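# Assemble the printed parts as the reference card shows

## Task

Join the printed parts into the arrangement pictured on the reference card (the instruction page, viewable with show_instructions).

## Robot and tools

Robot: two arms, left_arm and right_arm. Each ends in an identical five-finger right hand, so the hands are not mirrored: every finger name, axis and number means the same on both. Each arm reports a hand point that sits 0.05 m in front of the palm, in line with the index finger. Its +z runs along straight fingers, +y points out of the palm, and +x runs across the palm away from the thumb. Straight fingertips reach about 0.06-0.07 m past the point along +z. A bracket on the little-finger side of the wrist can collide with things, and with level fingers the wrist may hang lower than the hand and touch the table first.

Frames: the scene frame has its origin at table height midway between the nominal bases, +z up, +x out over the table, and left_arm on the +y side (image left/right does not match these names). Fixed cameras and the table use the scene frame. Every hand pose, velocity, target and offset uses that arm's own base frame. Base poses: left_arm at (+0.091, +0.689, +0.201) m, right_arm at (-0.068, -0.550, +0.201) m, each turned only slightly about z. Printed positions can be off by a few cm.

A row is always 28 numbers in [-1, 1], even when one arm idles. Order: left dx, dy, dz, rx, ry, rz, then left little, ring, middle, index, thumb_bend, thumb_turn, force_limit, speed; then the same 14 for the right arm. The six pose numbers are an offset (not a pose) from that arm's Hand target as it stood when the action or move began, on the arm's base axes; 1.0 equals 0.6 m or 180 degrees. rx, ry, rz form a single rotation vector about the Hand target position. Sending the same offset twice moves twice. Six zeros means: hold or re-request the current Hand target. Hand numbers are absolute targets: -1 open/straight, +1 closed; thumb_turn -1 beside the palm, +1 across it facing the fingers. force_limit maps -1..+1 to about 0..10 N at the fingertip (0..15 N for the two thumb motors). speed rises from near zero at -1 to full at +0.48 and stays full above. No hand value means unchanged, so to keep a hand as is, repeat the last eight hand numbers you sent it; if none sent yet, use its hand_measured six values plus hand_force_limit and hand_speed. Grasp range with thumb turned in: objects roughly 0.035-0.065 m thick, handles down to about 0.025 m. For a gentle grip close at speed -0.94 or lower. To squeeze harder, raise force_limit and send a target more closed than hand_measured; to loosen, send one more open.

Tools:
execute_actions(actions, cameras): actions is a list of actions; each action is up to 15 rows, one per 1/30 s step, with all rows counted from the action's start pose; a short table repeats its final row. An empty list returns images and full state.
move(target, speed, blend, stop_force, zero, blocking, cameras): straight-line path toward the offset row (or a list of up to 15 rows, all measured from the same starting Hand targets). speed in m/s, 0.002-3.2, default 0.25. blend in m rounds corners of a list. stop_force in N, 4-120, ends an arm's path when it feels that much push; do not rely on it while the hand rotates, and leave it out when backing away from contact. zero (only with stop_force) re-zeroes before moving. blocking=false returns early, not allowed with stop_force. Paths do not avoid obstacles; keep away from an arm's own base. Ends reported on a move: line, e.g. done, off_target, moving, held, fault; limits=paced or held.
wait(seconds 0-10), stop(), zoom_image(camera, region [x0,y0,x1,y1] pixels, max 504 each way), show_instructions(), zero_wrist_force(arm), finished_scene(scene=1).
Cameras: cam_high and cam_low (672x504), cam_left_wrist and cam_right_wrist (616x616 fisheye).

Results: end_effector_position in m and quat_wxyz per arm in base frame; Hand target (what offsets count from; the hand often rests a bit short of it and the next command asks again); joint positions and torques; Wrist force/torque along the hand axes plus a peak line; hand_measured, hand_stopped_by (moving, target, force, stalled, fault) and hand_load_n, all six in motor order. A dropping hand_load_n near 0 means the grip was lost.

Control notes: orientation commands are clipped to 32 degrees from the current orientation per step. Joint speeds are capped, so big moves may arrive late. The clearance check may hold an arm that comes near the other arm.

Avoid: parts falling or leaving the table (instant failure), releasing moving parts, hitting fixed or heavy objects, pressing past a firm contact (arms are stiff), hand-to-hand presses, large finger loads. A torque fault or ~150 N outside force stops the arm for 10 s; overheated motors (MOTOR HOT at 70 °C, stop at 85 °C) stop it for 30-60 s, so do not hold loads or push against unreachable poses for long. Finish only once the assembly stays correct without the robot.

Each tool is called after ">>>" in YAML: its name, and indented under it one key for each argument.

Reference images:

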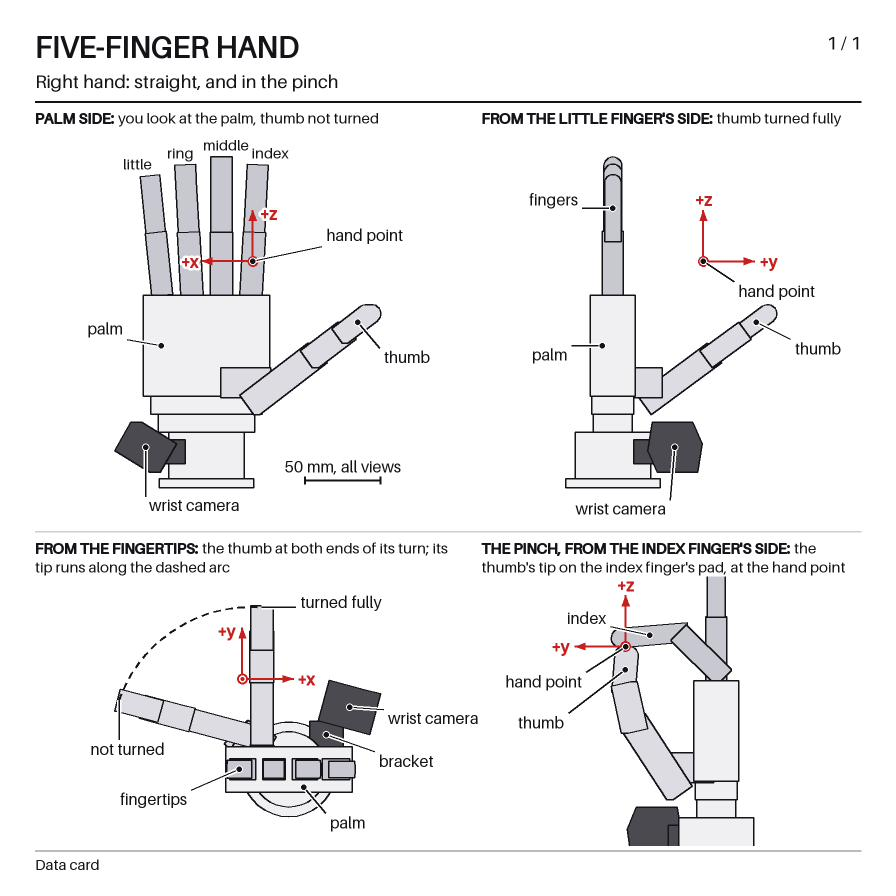

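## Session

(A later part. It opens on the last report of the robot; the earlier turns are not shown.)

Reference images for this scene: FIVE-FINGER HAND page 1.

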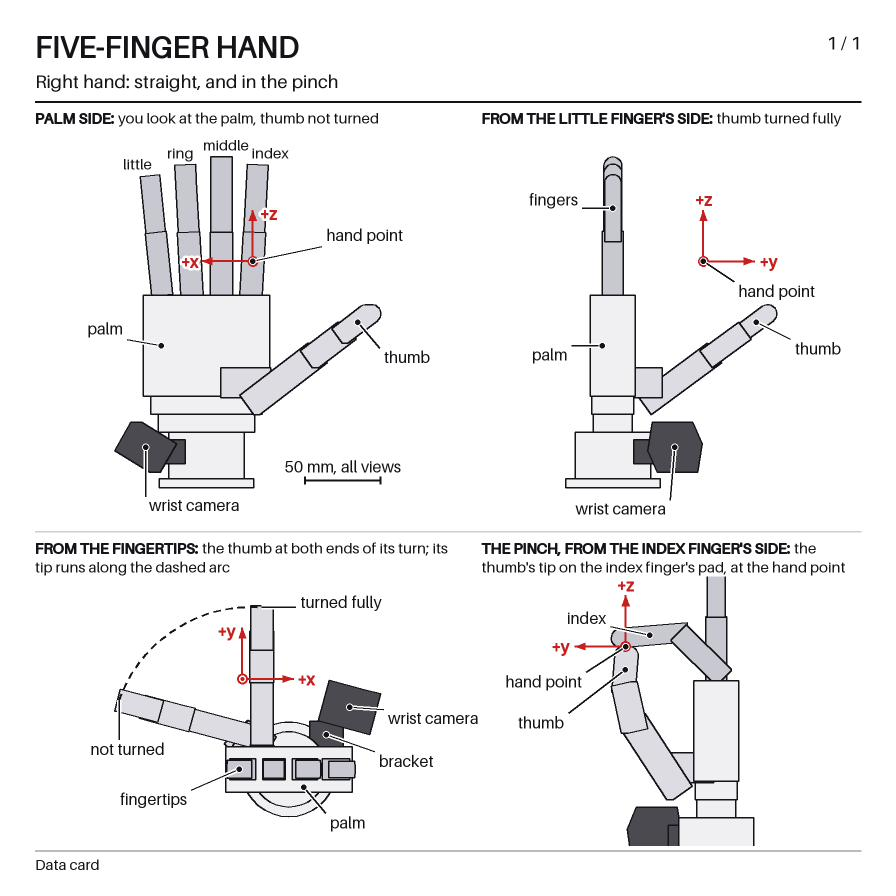

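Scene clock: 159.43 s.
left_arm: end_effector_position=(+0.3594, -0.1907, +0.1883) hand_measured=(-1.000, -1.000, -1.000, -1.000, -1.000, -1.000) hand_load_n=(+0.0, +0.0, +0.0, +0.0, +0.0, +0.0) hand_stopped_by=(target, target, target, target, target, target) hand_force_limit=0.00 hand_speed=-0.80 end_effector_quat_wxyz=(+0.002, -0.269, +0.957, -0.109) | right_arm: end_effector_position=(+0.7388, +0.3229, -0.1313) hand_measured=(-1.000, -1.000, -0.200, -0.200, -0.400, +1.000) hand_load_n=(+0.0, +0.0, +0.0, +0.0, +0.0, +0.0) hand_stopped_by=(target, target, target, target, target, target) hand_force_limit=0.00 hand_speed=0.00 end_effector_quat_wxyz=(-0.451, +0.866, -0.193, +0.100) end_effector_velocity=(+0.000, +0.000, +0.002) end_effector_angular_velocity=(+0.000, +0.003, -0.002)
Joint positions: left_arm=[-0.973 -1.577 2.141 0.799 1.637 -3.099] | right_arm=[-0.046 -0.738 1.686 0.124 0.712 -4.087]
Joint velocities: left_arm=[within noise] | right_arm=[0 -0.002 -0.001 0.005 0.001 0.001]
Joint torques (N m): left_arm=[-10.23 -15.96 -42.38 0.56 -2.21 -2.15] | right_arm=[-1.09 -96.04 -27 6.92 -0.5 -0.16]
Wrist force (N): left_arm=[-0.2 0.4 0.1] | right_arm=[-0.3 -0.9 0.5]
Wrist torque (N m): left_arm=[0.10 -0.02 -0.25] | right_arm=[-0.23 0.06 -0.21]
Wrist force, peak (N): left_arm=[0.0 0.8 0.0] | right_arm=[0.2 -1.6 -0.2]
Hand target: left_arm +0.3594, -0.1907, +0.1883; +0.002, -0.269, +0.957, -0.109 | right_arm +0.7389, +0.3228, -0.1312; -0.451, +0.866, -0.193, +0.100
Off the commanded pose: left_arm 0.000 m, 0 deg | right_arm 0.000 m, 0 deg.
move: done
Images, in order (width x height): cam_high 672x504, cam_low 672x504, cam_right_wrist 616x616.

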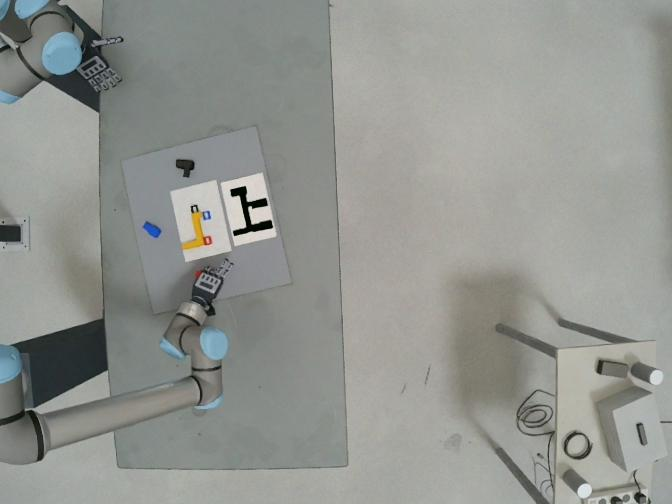

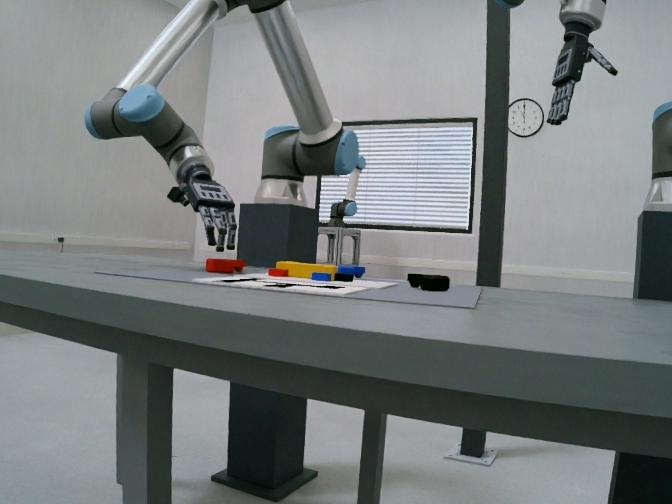

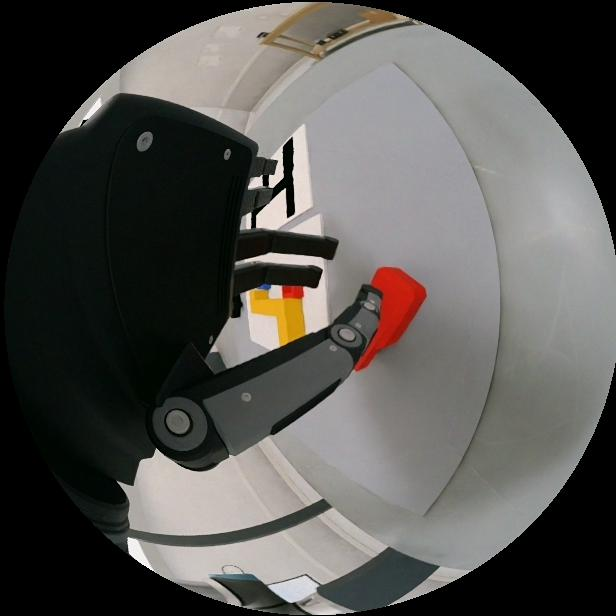

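>>> move:
  target: [0,0,0,0,0,0,-1,-1,-1,-1,-1,-1,0,-0.8,0,0,-0.062,0,0,0,-1,-1,-0.55,-0.55,-0.65,1,0,0]
  speed: 0.06
  stop_force: 8
  cameras: ["cam_high","cam_low","cam_right_wrist"]

>>> zoom_image:
  camera: "cam_low"
  region: [160, 200, 290, 310]

>>> zoom_image:
  camera: "cam_right_wrist"
  region: [270, 180, 470, 380]

Scene clock: 179.07 s.
left_arm: end_effector_position=(+0.3594, -0.1907, +0.1883) hand_measured=(-1.000, -1.000, -1.000, -1.000, -1.000, -1.000) hand_load_n=(+0.0, +0.0, +0.0, +0.0, +0.0, +0.0) hand_stopped_by=(target, target, target, target, target, target) hand_force_limit=0.00 hand_speed=-0.80 end_effector_quat_wxyz=(+0.002, -0.269, +0.957, -0.109) | right_arm: end_effector_position=(+0.7389, +0.3228, -0.1684) hand_measured=(-1.000, -1.000, -0.550, -0.550, -0.650, +1.000) hand_load_n=(+0.0, -0.5, +0.0, +0.0, +0.0, +0.0) hand_stopped_by=(target, target, target, target, target, target) hand_force_limit=0.00 hand_speed=0.00 end_effector_quat_wxyz=(-0.451, +0.866, -0.193, +0.100)
Joint positions: left_arm=[-0.973 -1.577 2.141 0.799 1.637 -3.099] | right_arm=[-0.046 -0.688 1.678 0.081 0.712 -4.087]
Joint torques (N m): left_arm=[-10.25 -17.24 -41.84 0.35 -2.05 -2.07] | right_arm=[-0.78 -99.25 -12.63 7.13 -2.46 2.45]
Wrist force (N): left_arm=[-0.1 0.3 -0.1] | right_arm=[-0.2 -0.5 0.5]
Wrist torque (N m): left_arm=[0.09 -0.02 -0.24] | right_arm=[-0.17 0.08 -0.20]
Wrist force, peak (N): left_arm=[-0.2 0.7 -0.4] | right_arm=[-0.3 -1.2 0.0]
Hand target: left_arm +0.3594, -0.1907, +0.1883; +0.002, -0.269, +0.957, -0.109 | right_arm +0.7389, +0.3228, -0.1684; -0.451, +0.866, -0.193, +0.100
Off the commanded pose: left_arm 0.000 m, 0 deg | right_arm 0.000 m, 0 deg.
move: done
Images, in order (width x height): cam_high 672x504, cam_low 672x504, cam_right_wrist 616x616.

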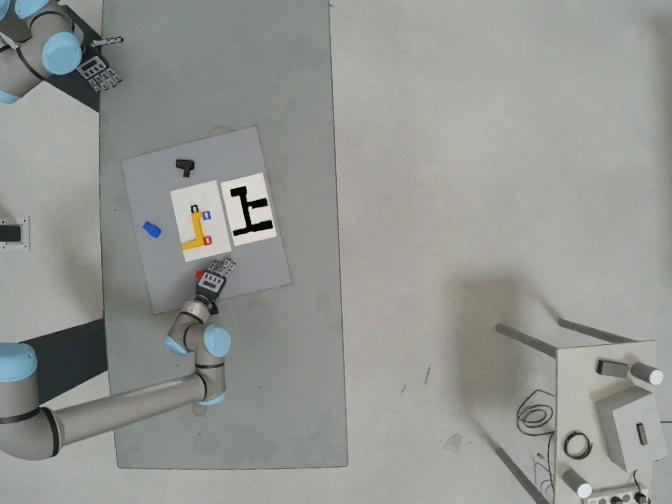

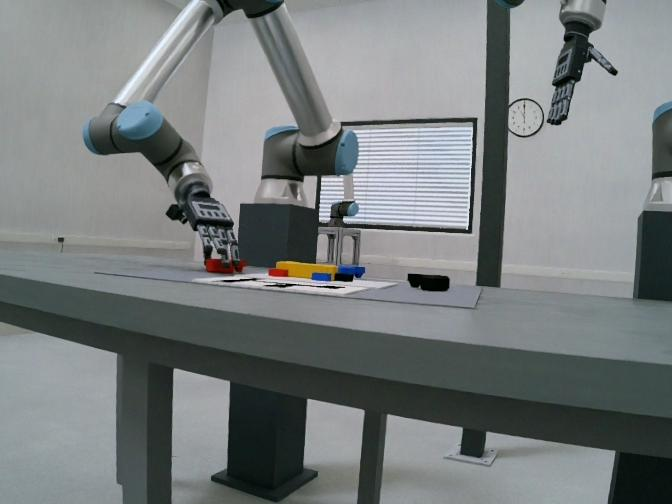

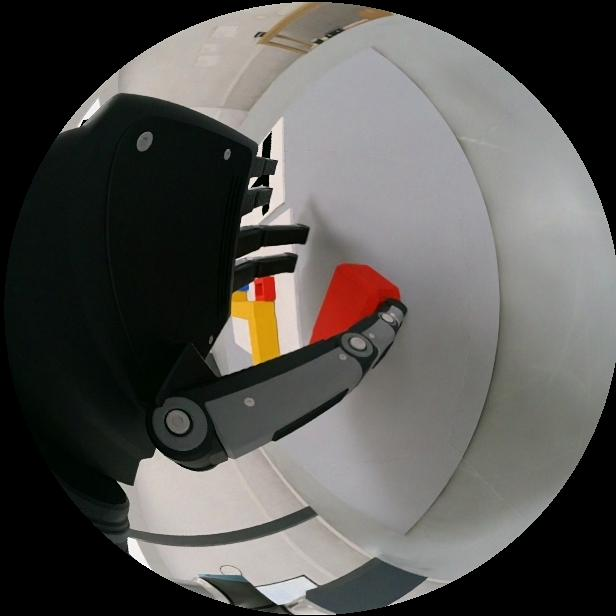

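Scaled by 3.877 from the camera's 672x504 image, which has a finer 960x720 frame.

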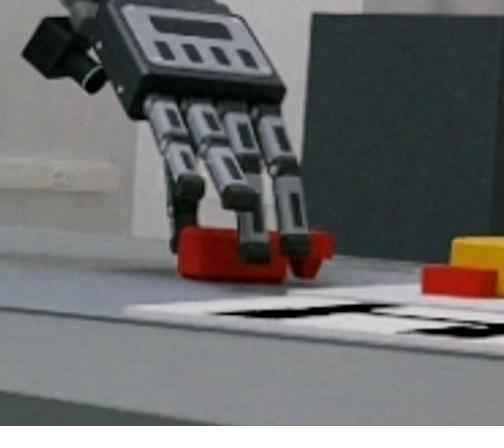

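Scaled by 2.520 from the camera's 616x616 image, which has a finer 880x880 frame.

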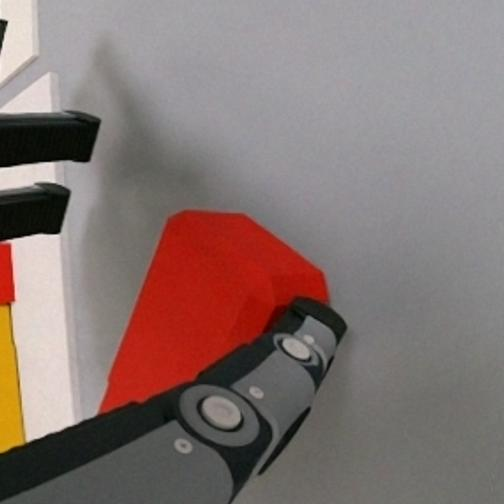

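>>> move:
  target: [0,0,0,0,0,0,-1,-1,-1,-1,-1,-1,0,-0.8,0.018,-0.0085,-0.004,0,0,0,-1,-1,-0.55,-0.55,-0.65,1,0,0]
  speed: 0.05

>>> move:
  target: [0,0,0,0,0,0,-1,-1,-1,-1,-1,-1,0,-0.8,0,0,0,0,0,0,-1,-1,0.5,0.5,0.3,1,-0.2,-0.85]
  cameras: ["cam_high","cam_low","cam_right_wrist"]

>>> zoom_image:
  camera: "cam_low"
  region: [160, 200, 290, 310]

>>> zoom_image:
  camera: "cam_right_wrist"
  region: [230, 180, 430, 380]

Scene clock: 190.07 s.
left_arm: end_effector_position=(+0.3594, -0.1907, +0.1883) hand_measured=(-1.000, -1.000, -1.000, -1.000, -1.000, -1.000) hand_load_n=(+0.0, +0.0, +0.0, +0.0, +0.0, +0.0) hand_stopped_by=(target, target, target, target, target, target) hand_force_limit=0.00 hand_speed=-0.80 end_effector_quat_wxyz=(+0.002, -0.269, +0.957, -0.109) | right_arm: end_effector_position=(+0.7498, +0.3176, -0.1708) hand_measured=(-1.000, -1.000, -0.550, -0.550, -0.650, +1.000) hand_load_n=(+0.0, +0.0, +0.0, +0.0, +0.0, +0.0) hand_stopped_by=(target, target, target, target, target, target) hand_force_limit=0.00 hand_speed=0.00 end_effector_quat_wxyz=(-0.451, +0.866, -0.193, +0.100)
Joint positions: left_arm=[-0.973 -1.577 2.141 0.799 1.637 -3.099] | right_arm=[-0.053 -0.674 1.654 0.099 0.709 -4.096]
Joint torques (N m): left_arm=[-8.25 -17.61 -42.69 0.44 -1.96 -2.07] | right_arm=[1.65 -99.88 -14.27 0.78 -2.23 -0.85]
Wrist force (N): left_arm=[-0.1 0.4 -0.2] | right_arm=[-0.1 -0.5 0.4]
Wrist torque (N m): left_arm=[0.11 -0.01 -0.24] | right_arm=[-0.18 0.06 0.08]
Wrist force, peak (N): left_arm=[-0.1 0.8 0.1] | right_arm=[-0.7 -0.8 0.3]
Hand target: left_arm +0.3594, -0.1907, +0.1883; +0.002, -0.269, +0.957, -0.109 | right_arm +0.7497, +0.3177, -0.1708; -0.451, +0.866, -0.193, +0.100
Off the commanded pose: left_arm 0.000 m, 0 deg | right_arm 0.000 m, 0 deg.
move: done

Scene clock: 192.57 s.
left_arm: end_effector_position=(+0.3594, -0.1907, +0.1883) hand_measured=(-1.000, -1.000, -1.000, -1.000, -1.000, -1.000) hand_load_n=(+0.0, +0.0, +0.0, +0.0, +0.0, +0.0) hand_stopped_by=(target, target, target, target, target, target) hand_force_limit=0.00 hand_speed=-0.80 end_effector_quat_wxyz=(+0.002, -0.269, +0.957, -0.109) | right_arm: end_effector_position=(+0.7497, +0.3177, -0.1708) hand_measured=(-1.000, -1.000, +0.380, -0.080, -0.390, +1.000) hand_load_n=(+0.0, +0.0, +5.0, +6.0, +9.5, -0.5) hand_stopped_by=(target, target, force, force, force, target) hand_force_limit=-0.20 hand_speed=-0.85 end_effector_quat_wxyz=(-0.451, +0.866, -0.193, +0.100)
Joint positions: left_arm=[-0.973 -1.577 2.141 0.799 1.637 -3.099] | right_arm=[-0.052 -0.674 1.654 0.099 0.709 -4.096]
Joint torques (N m): left_arm=[-8.61 -17.33 -42.01 0.41 -2.04 -1.91] | right_arm=[10.24 -101.27 -14.07 -1.93 0.51 2.34]
Wrist force (N): left_arm=[-0.4 0.3 -0.2] | right_arm=[-0.2 -0.4 0.6]
Wrist torque (N m): left_arm=[0.09 0.03 -0.26] | right_arm=[-0.17 0.07 0.08]
Wrist force, peak (N): left_arm=[0.0 0.8 -0.1] | right_arm=[-0.2 -0.7 0.8]
Hand target: left_arm +0.3594, -0.1907, +0.1883; +0.002, -0.269, +0.957, -0.109 | right_arm +0.7497, +0.3177, -0.1708; -0.451, +0.866, -0.193, +0.100
Off the commanded pose: left_arm 0.000 m, 0 deg | right_arm 0.000 m, 0 deg.
move: done
Images, in order (width x height): cam_high 672x504, cam_low 672x504, cam_right_wrist 616x616.

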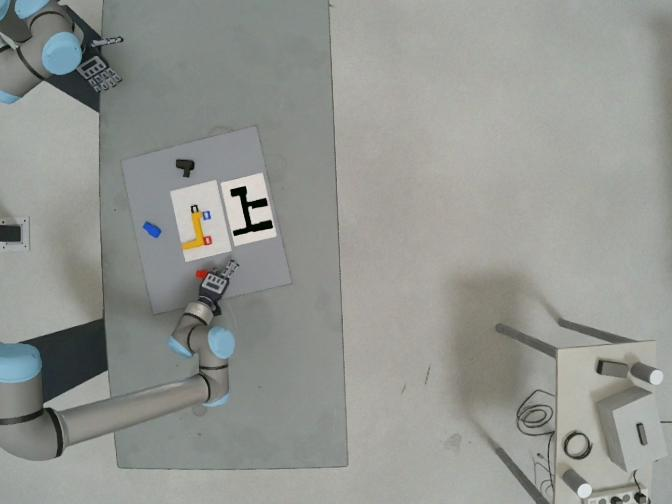

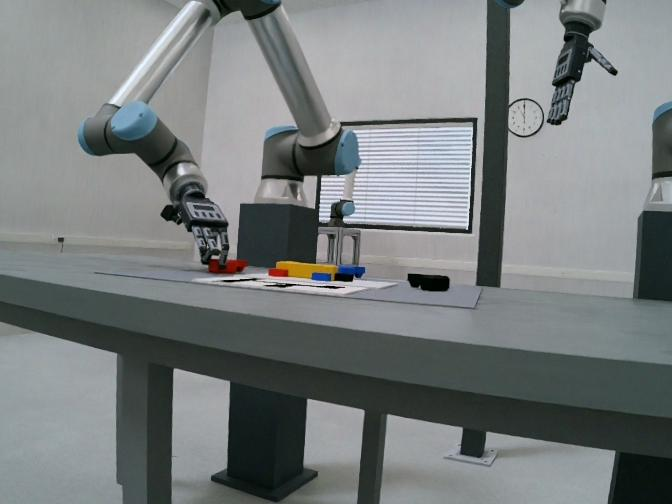

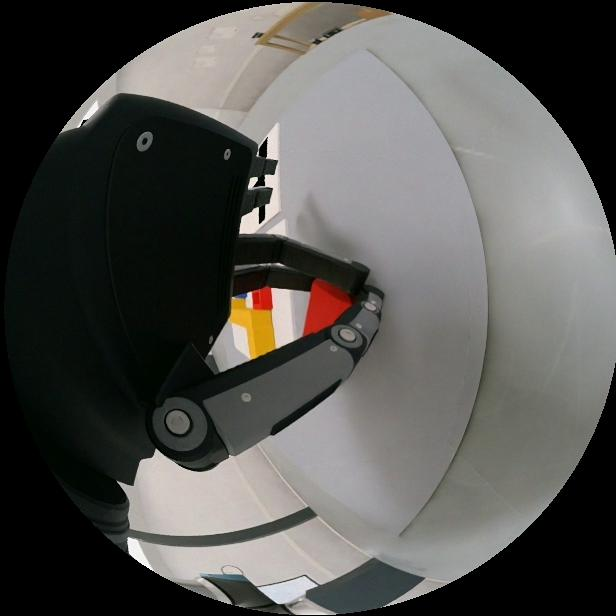

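Scaled by 3.877 from the camera's 672x504 image, which has a finer 960x720 frame.

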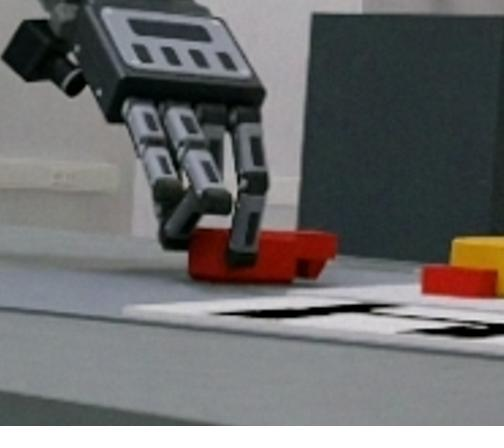

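Scaled by 2.520 from the camera's 616x616 image, which has a finer 880x880 frame.

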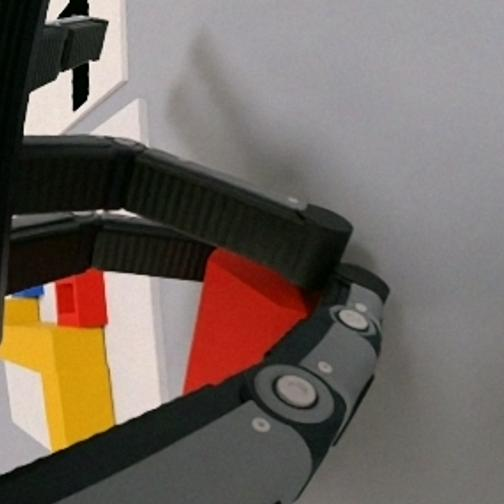

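>>> move:
  target: [0,0,0,0,0,0,-1,-1,-1,-1,-1,-1,0,-0.8,0,0,0,0,0,0,-1,-1,-0.55,-0.55,-0.6,1,0,-0.5]

>>> move:
  target: [0,0,0,0,0,0,-1,-1,-1,-1,-1,-1,0,-0.8,-0.0166,0.0073,0,0,0,0,-1,-1,-0.55,-0.55,-0.6,1,0,-0.5]
  speed: 0.05

>>> move:
  target: [0,0,0,0,0,0,-1,-1,-1,-1,-1,-1,0,-0.8,0,0,0,0,0,0,-1,-1,0.5,0.5,0.3,1,-0.2,-0.88]
  cameras: ["cam_high","cam_low","cam_right_wrist"]

>>> zoom_image:
  camera: "cam_low"
  region: [160, 200, 290, 310]

>>> zoom_image:
  camera: "cam_right_wrist"
  region: [230, 180, 430, 380]

>>> zoom_image:
  camera: "cam_high"
  region: [170, 220, 260, 310]

Scene clock: 199.97 s.
left_arm: end_effector_position=(+0.3594, -0.1907, +0.1883) hand_measured=(-1.000, -1.000, -1.000, -1.000, -1.000, -1.000) hand_load_n=(+0.0, +0.5, +0.0, +0.0, +0.0, +0.0) hand_stopped_by=(target, target, target, target, target, target) hand_force_limit=0.00 hand_speed=-0.80 end_effector_quat_wxyz=(+0.002, -0.269, +0.957, -0.109) | right_arm: end_effector_position=(+0.7497, +0.3177, -0.1708) hand_measured=(-1.000, -1.000, -0.550, -0.550, -0.600, +1.000) hand_load_n=(+0.0, +0.0, +0.0, +0.0, +0.0, +0.0) hand_stopped_by=(target, target, target, target, target, target) hand_force_limit=0.00 hand_speed=-0.50 end_effector_quat_wxyz=(-0.451, +0.866, -0.193, +0.100)
Joint positions: left_arm=[-0.973 -1.577 2.141 0.799 1.637 -3.099] | right_arm=[-0.052 -0.674 1.654 0.099 0.709 -4.096]
Joint torques (N m): left_arm=[-8.66 -17.07 -42.32 0.24 -2.14 -1.99] | right_arm=[10.56 -100.04 -14.97 -1.61 0.49 2.21]
Wrist force (N): left_arm=[0.1 0.3 -0.3] | right_arm=[0.0 -0.3 0.1]
Wrist torque (N m): left_arm=[0.10 -0.05 -0.23] | right_arm=[-0.13 0.05 0.09]
Wrist force, peak (N): left_arm=[0.0 0.8 -0.2] | right_arm=[-0.2 -0.7 0.8]
Hand target: left_arm +0.3594, -0.1907, +0.1883; +0.002, -0.269, +0.957, -0.109 | right_arm +0.7497, +0.3177, -0.1708; -0.451, +0.866, -0.193, +0.100
Off the commanded pose: left_arm 0.000 m, 0 deg | right_arm 0.000 m, 0 deg.
move: done

Scene clock: 200.70 s.
left_arm: end_effector_position=(+0.3594, -0.1907, +0.1883) hand_measured=(-1.000, -1.000, -1.000, -1.000, -1.000, -1.000) hand_load_n=(+0.0, +0.0, +0.0, +0.0, +0.0, +0.0) hand_stopped_by=(target, target, target, target, target, target) hand_force_limit=0.00 hand_speed=-0.80 end_effector_quat_wxyz=(+0.002, -0.269, +0.957, -0.109) | right_arm: end_effector_position=(+0.7397, +0.3222, -0.1707) hand_measured=(-1.000, -1.000, -0.550, -0.550, -0.600, +1.000) hand_load_n=(+0.0, +0.0, +0.0, +0.0, +0.0, +0.0) hand_stopped_by=(target, target, target, target, target, target) hand_force_limit=0.00 hand_speed=-0.50 end_effector_quat_wxyz=(-0.451, +0.866, -0.193, +0.100)
Joint positions: left_arm=[-0.973 -1.577 2.141 0.799 1.637 -3.099] | right_arm=[-0.047 -0.684 1.676 0.08 0.712 -4.089]
Joint torques (N m): left_arm=[-6.65 -16.37 -42.94 0.54 -2.29 -2.43] | right_arm=[-3.52 -72.32 -26.55 4.58 0.04 1.29]
Wrist force (N): left_arm=[-0.2 0.5 0.0] | right_arm=[0.0 -0.3 0.7]
Wrist torque (N m): left_arm=[0.12 -0.01 -0.24] | right_arm=[-0.16 0.06 -0.14]
Wrist force, peak (N): left_arm=[0.1 0.8 -0.5] | right_arm=[-0.5 -0.2 0.9]
Hand target: left_arm +0.3594, -0.1907, +0.1883; +0.002, -0.269, +0.957, -0.109 | right_arm +0.7398, +0.3221, -0.1708; -0.451, +0.866, -0.193, +0.100
Off the commanded pose: left_arm 0.000 m, 0 deg | right_arm 0.000 m, 0 deg.
move: done

Scene clock: 202.33 s.
left_arm: end_effector_position=(+0.3594, -0.1907, +0.1883) hand_measured=(-1.000, -1.000, -1.000, -1.000, -1.000, -1.000) hand_load_n=(+0.0, +0.0, +0.0, +0.0, +0.0, +0.0) hand_stopped_by=(target, target, target, target, target, target) hand_force_limit=0.00 hand_speed=-0.80 end_effector_quat_wxyz=(+0.002, -0.269, +0.957, -0.109) | right_arm: end_effector_position=(+0.7398, +0.3221, -0.1708) hand_measured=(-1.000, -1.000, -0.096, -0.096, -0.372, +1.000) hand_load_n=(+0.0, +0.0, +5.0, +6.5, +9.0, +1.0) hand_stopped_by=(target, target, force, force, force, target) hand_force_limit=-0.20 hand_speed=-0.88 end_effector_quat_wxyz=(-0.451, +0.866, -0.193, +0.100)
Joint positions: left_arm=[-0.973 -1.577 2.141 0.799 1.637 -3.099] | right_arm=[-0.047 -0.683 1.676 0.08 0.712 -4.089]
Joint torques (N m): left_arm=[-7.9 -15.27 -41.45 0.27 -2.29 -2.01] | right_arm=[-12.76 -67.42 -25.75 6.97 -2.67 -2.81]
Wrist force (N): left_arm=[0.0 0.2 -0.2] | right_arm=[-0.1 -0.7 0.2]
Wrist torque (N m): left_arm=[0.08 -0.04 -0.24] | right_arm=[-0.17 0.07 -0.16]
Wrist force, peak (N): left_arm=[0.0 0.8 -0.3] | right_arm=[0.0 -0.8 0.9]
Hand target: left_arm +0.3594, -0.1907, +0.1883; +0.002, -0.269, +0.957, -0.109 | right_arm +0.7398, +0.3221, -0.1708; -0.451, +0.866, -0.193, +0.100
Off the commanded pose: left_arm 0.000 m, 0 deg | right_arm 0.000 m, 0 deg.
move: done
Images, in order (width x height): cam_high 672x504, cam_low 672x504, cam_right_wrist 616x616.

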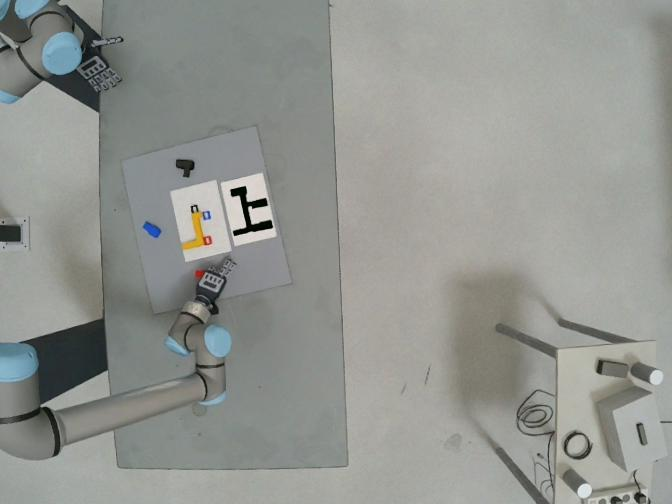

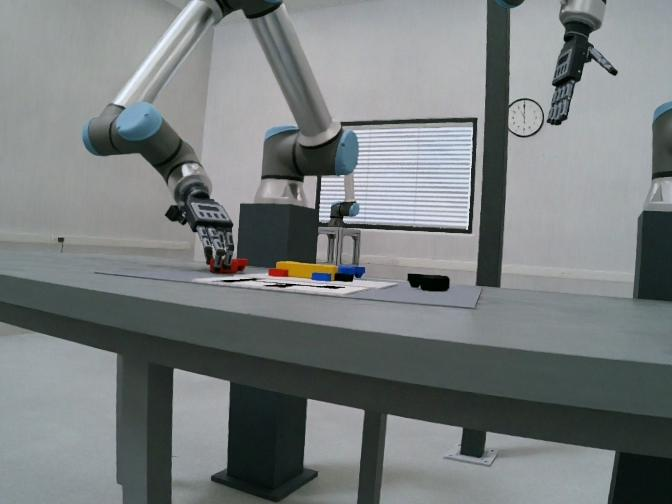

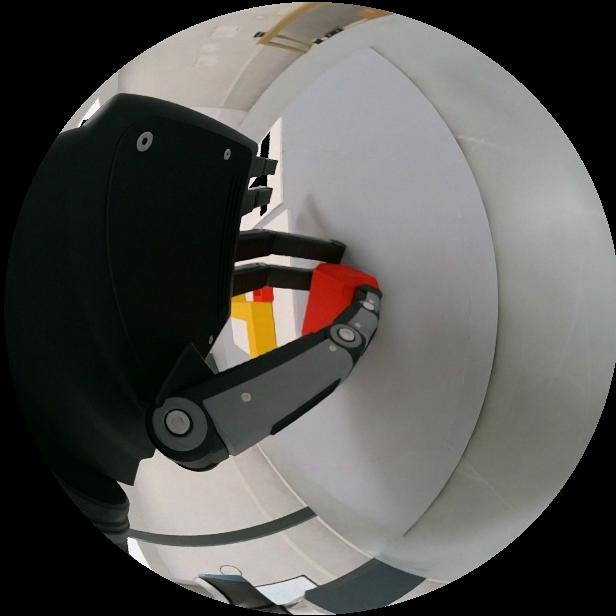

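Scaled by 3.877 from the camera's 672x504 image, which has a finer 960x720 frame.

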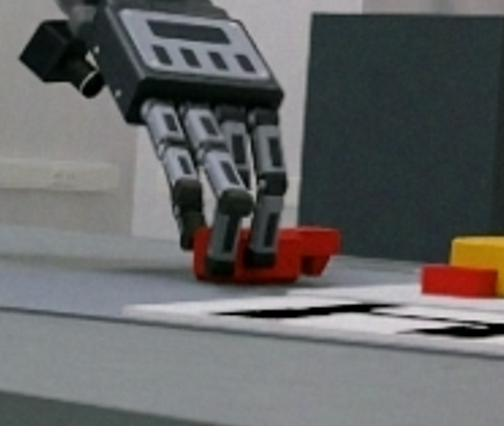

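Scaled by 2.520 from the camera's 616x616 image, which has a finer 880x880 frame.

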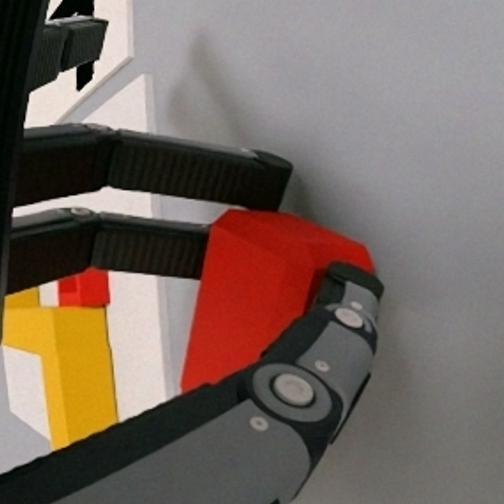

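Scaled by 5.600 from the camera's 672x504 image, which has a finer 960x720 frame.

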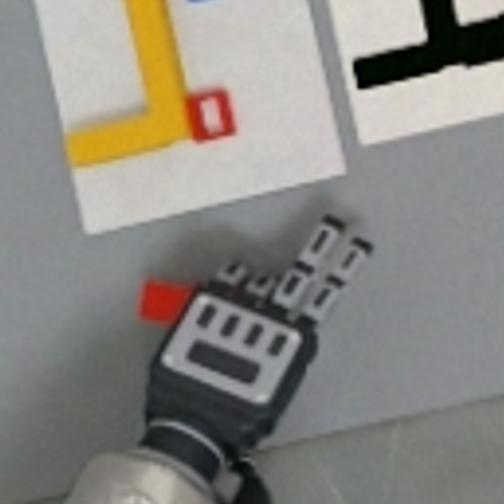

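>>> move:
  target:
    - [0,0,0,0,0,0,-1,-1,-1,-1,-1,-1,0,-0.8,0,0,0.1167,0,0,0,-1,-1,0.5,0.5,0.3,1,-0.2,-0.88]
    - [0,0,0,0,0,0,-1,-1,-1,-1,-1,-1,0,-0.8,0.0529,0.26,0.1167,0,0,0.204,-1,-1,0.5,0.5,0.3,1,-0.2,-0.88]
  speed: 0.2
  blend: 0.02
  cameras: ["cam_high","cam_low","cam_right_wrist"]

>>> zoom_image:
  camera: "cam_low"
  region: [230, 190, 360, 300]

>>> zoom_image:
  camera: "cam_high"
  region: [170, 180, 260, 270]

>>> zoom_image:
  camera: "cam_right_wrist"
  region: [230, 180, 430, 380]

Scene clock: 230.20 s.
left_arm: end_effector_position=(+0.3594, -0.1907, +0.1883) hand_measured=(-1.000, -1.000, -1.000, -1.000, -1.000, -1.000) hand_load_n=(+0.0, +0.0, +0.0, +0.0, -0.5, +0.0) hand_stopped_by=(target, target, target, target, target, target) hand_force_limit=0.00 hand_speed=-0.80 end_effector_quat_wxyz=(+0.002, -0.269, +0.957, -0.109) | right_arm: end_effector_position=(+0.7714, +0.4781, -0.1008) hand_measured=(-1.000, -1.000, -0.096, -0.096, -0.372, +1.000) hand_load_n=(+0.0, +0.0, +4.5, +7.0, +8.5, +1.0) hand_stopped_by=(target, target, force, force, force, target) hand_force_limit=-0.20 hand_speed=-0.88 end_effector_quat_wxyz=(-0.459, +0.883, +0.090, -0.047)
Joint positions: left_arm=[-0.973 -1.577 2.141 0.799 1.637 -3.099] | right_arm=[0.151 -0.458 1.136 0.967 0.613 -4.802]
Joint torques (N m): left_arm=[-8.56 -18.09 -42.17 0.55 -2.31 -2.3] | right_arm=[-13.35 -110.64 -33.03 3.04 -1.83 -1.63]
Wrist force (N): left_arm=[-0.2 0.5 -0.2] | right_arm=[-0.2 -0.8 0.8]
Wrist torque (N m): left_arm=[0.12 0.00 -0.25] | right_arm=[-0.27 0.01 0.12]
Wrist force, peak (N): left_arm=[0.0 0.7 -0.7] | right_arm=[-0.4 1.8 2.1]
Hand target: left_arm +0.3594, -0.1907, +0.1883; +0.002, -0.269, +0.957, -0.109 | right_arm +0.7715, +0.4781, -0.1007; -0.459, +0.883, +0.090, -0.047
Off the commanded pose: left_arm 0.000 m, 0 deg | right_arm 0.000 m, 0 deg.
move: done
Images, in order (width x height): cam_high 672x504, cam_low 672x504, cam_right_wrist 616x616.

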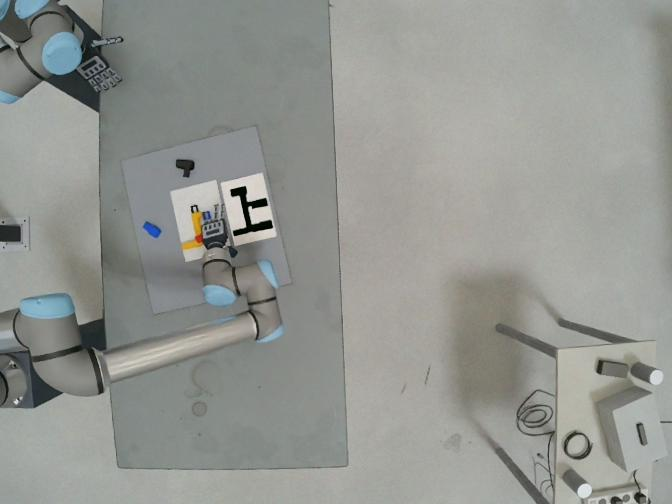

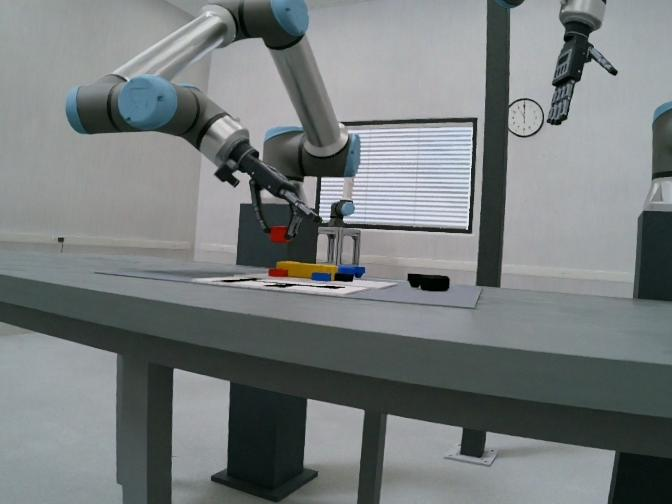

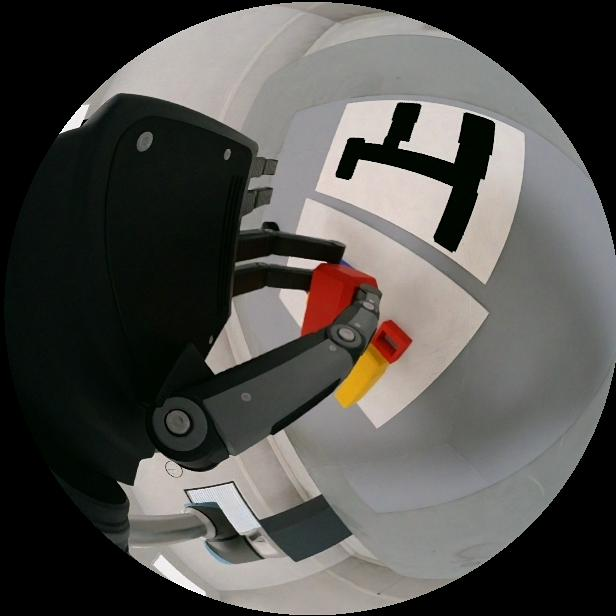

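Scaled by 3.877 from the camera's 672x504 image, which has a finer 960x720 frame.

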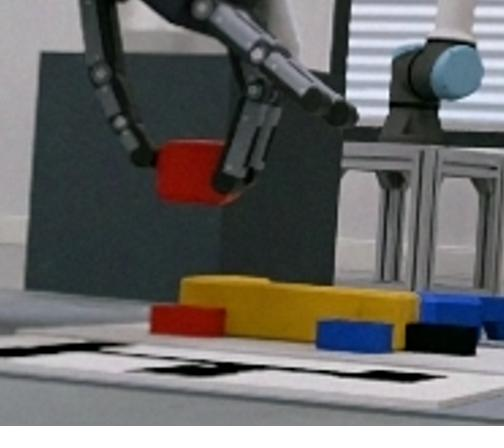

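Scaled by 5.600 from the camera's 672x504 image, which has a finer 960x720 frame.

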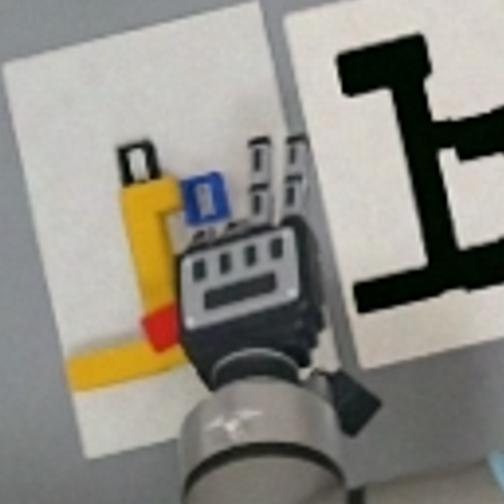

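Scaled by 2.520 from the camera's 616x616 image, which has a finer 880x880 frame.

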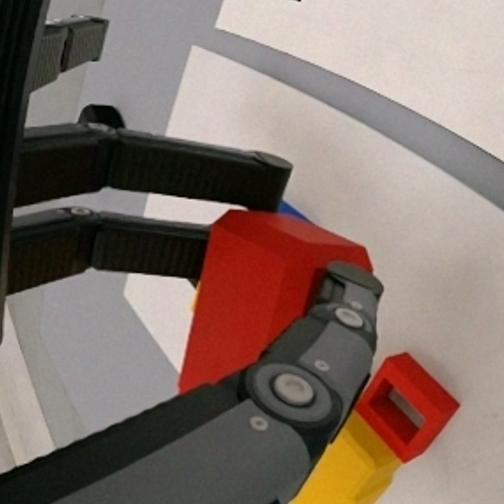

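>>> move:
  target: [0,0,0,0,0,0,-1,-1,-1,-1,-1,-1,0,-0.8,0.005,-0.0035,-0.075,0,0,0,-1,-1,0.5,0.5,0.3,1,-0.2,-0.88]
  speed: 0.1
  cameras: ["cam_high","cam_low","cam_right_wrist"]

>>> zoom_image:
  camera: "cam_low"
  region: [250, 220, 340, 296]

>>> zoom_image:
  camera: "cam_high"
  region: [180, 200, 230, 250]

>>> zoom_image:
  camera: "cam_right_wrist"
  region: [230, 220, 400, 390]

Scene clock: 239.33 s.
left_arm: end_effector_position=(+0.3594, -0.1907, +0.1883) hand_measured=(-1.000, -1.000, -1.000, -1.000, -1.000, -1.000) hand_load_n=(+0.0, +0.0, +0.0, +0.0, +0.0, +0.0) hand_stopped_by=(target, target, target, target, target, target) hand_force_limit=0.00 hand_speed=-0.80 end_effector_quat_wxyz=(+0.002, -0.269, +0.957, -0.109) | right_arm: end_effector_position=(+0.7747, +0.4760, -0.1458) hand_measured=(-1.000, -1.000, -0.096, -0.096, -0.372, +1.000) hand_load_n=(+0.0, +0.0, +4.5, +6.5, +8.5, +1.0) hand_stopped_by=(target, target, force, force, force, target) hand_force_limit=-0.20 hand_speed=-0.88 end_effector_quat_wxyz=(-0.459, +0.883, +0.090, -0.047)
Joint positions: left_arm=[-0.973 -1.577 2.141 0.799 1.637 -3.099] | right_arm=[0.148 -0.402 1.113 0.938 0.613 -4.808]
Joint torques (N m): left_arm=[-7.14 -17.54 -42.55 0.33 -2.17 -2.39] | right_arm=[-5.33 -118.55 -20.21 8.1 0.79 -1.25]
Wrist force (N): left_arm=[-0.3 0.5 -0.1] | right_arm=[-0.2 -1.2 0.6]
Wrist torque (N m): left_arm=[0.12 0.01 -0.25] | right_arm=[-0.29 -0.01 0.13]
Wrist force, peak (N): left_arm=[-0.2 0.8 -0.1] | right_arm=[0.3 -2.0 -0.3]
Hand target: left_arm +0.3594, -0.1907, +0.1883; +0.002, -0.269, +0.957, -0.109 | right_arm +0.7745, +0.4760, -0.1457; -0.459, +0.883, +0.090, -0.047
Off the commanded pose: left_arm 0.000 m, 0 deg | right_arm 0.000 m, 0 deg.
move: done
Images, in order (width x height): cam_high 672x504, cam_low 672x504, cam_right_wrist 616x616.

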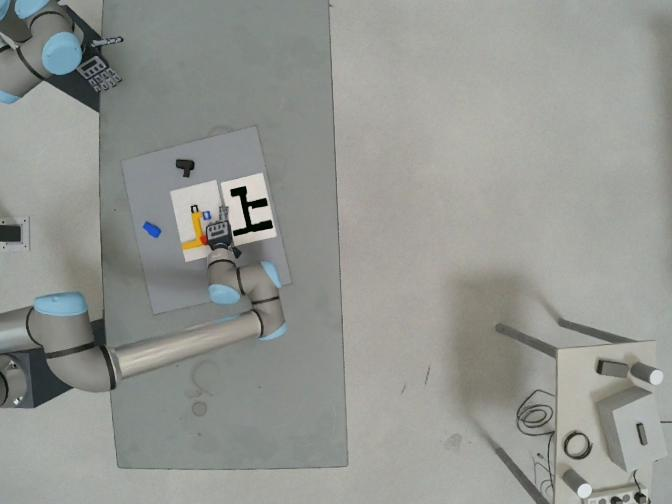

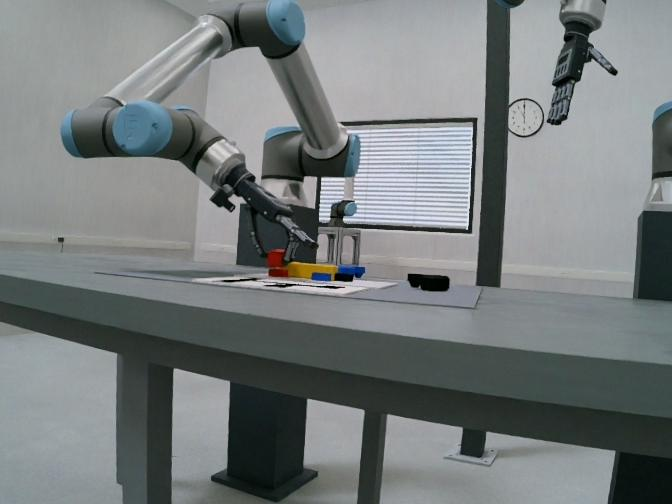

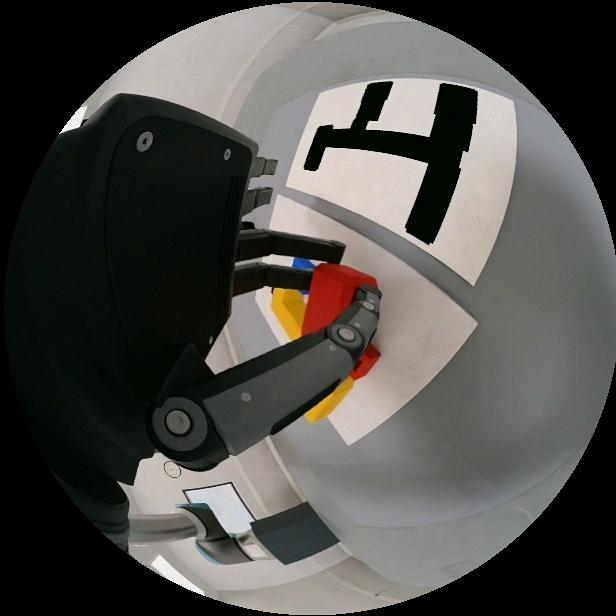

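Scaled by 5.600 from the camera's 672x504 image, which has a finer 960x720 frame.

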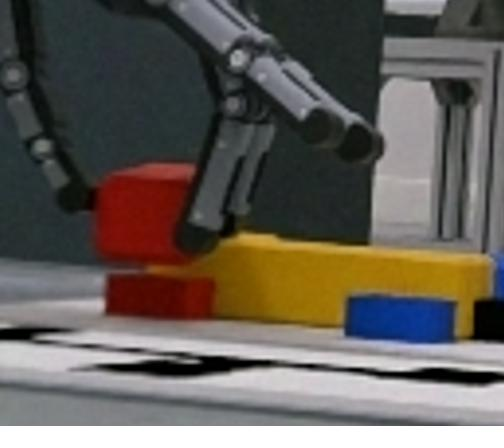

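Scaled by 10.080 from the camera's 672x504 image, which has a finer 960x720 frame.

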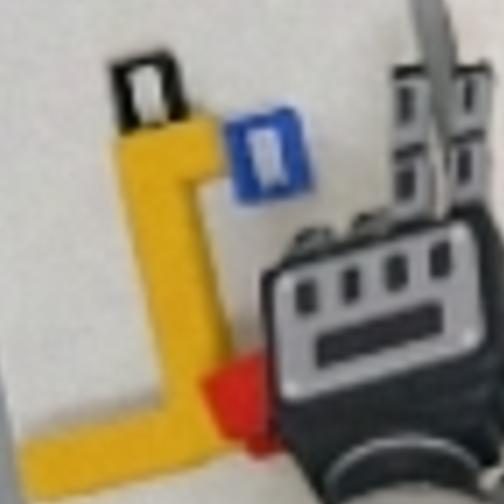

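Scaled by 2.965 from the camera's 616x616 image, which has a finer 880x880 frame.

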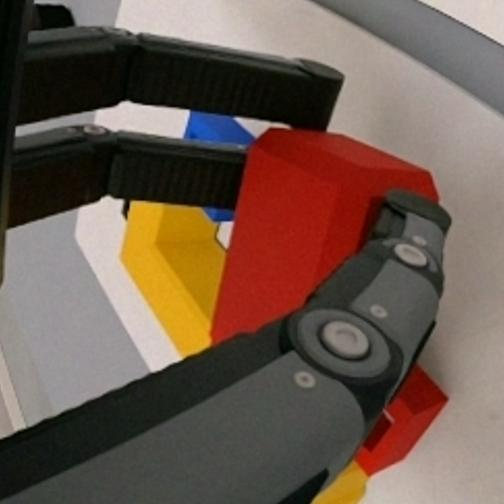

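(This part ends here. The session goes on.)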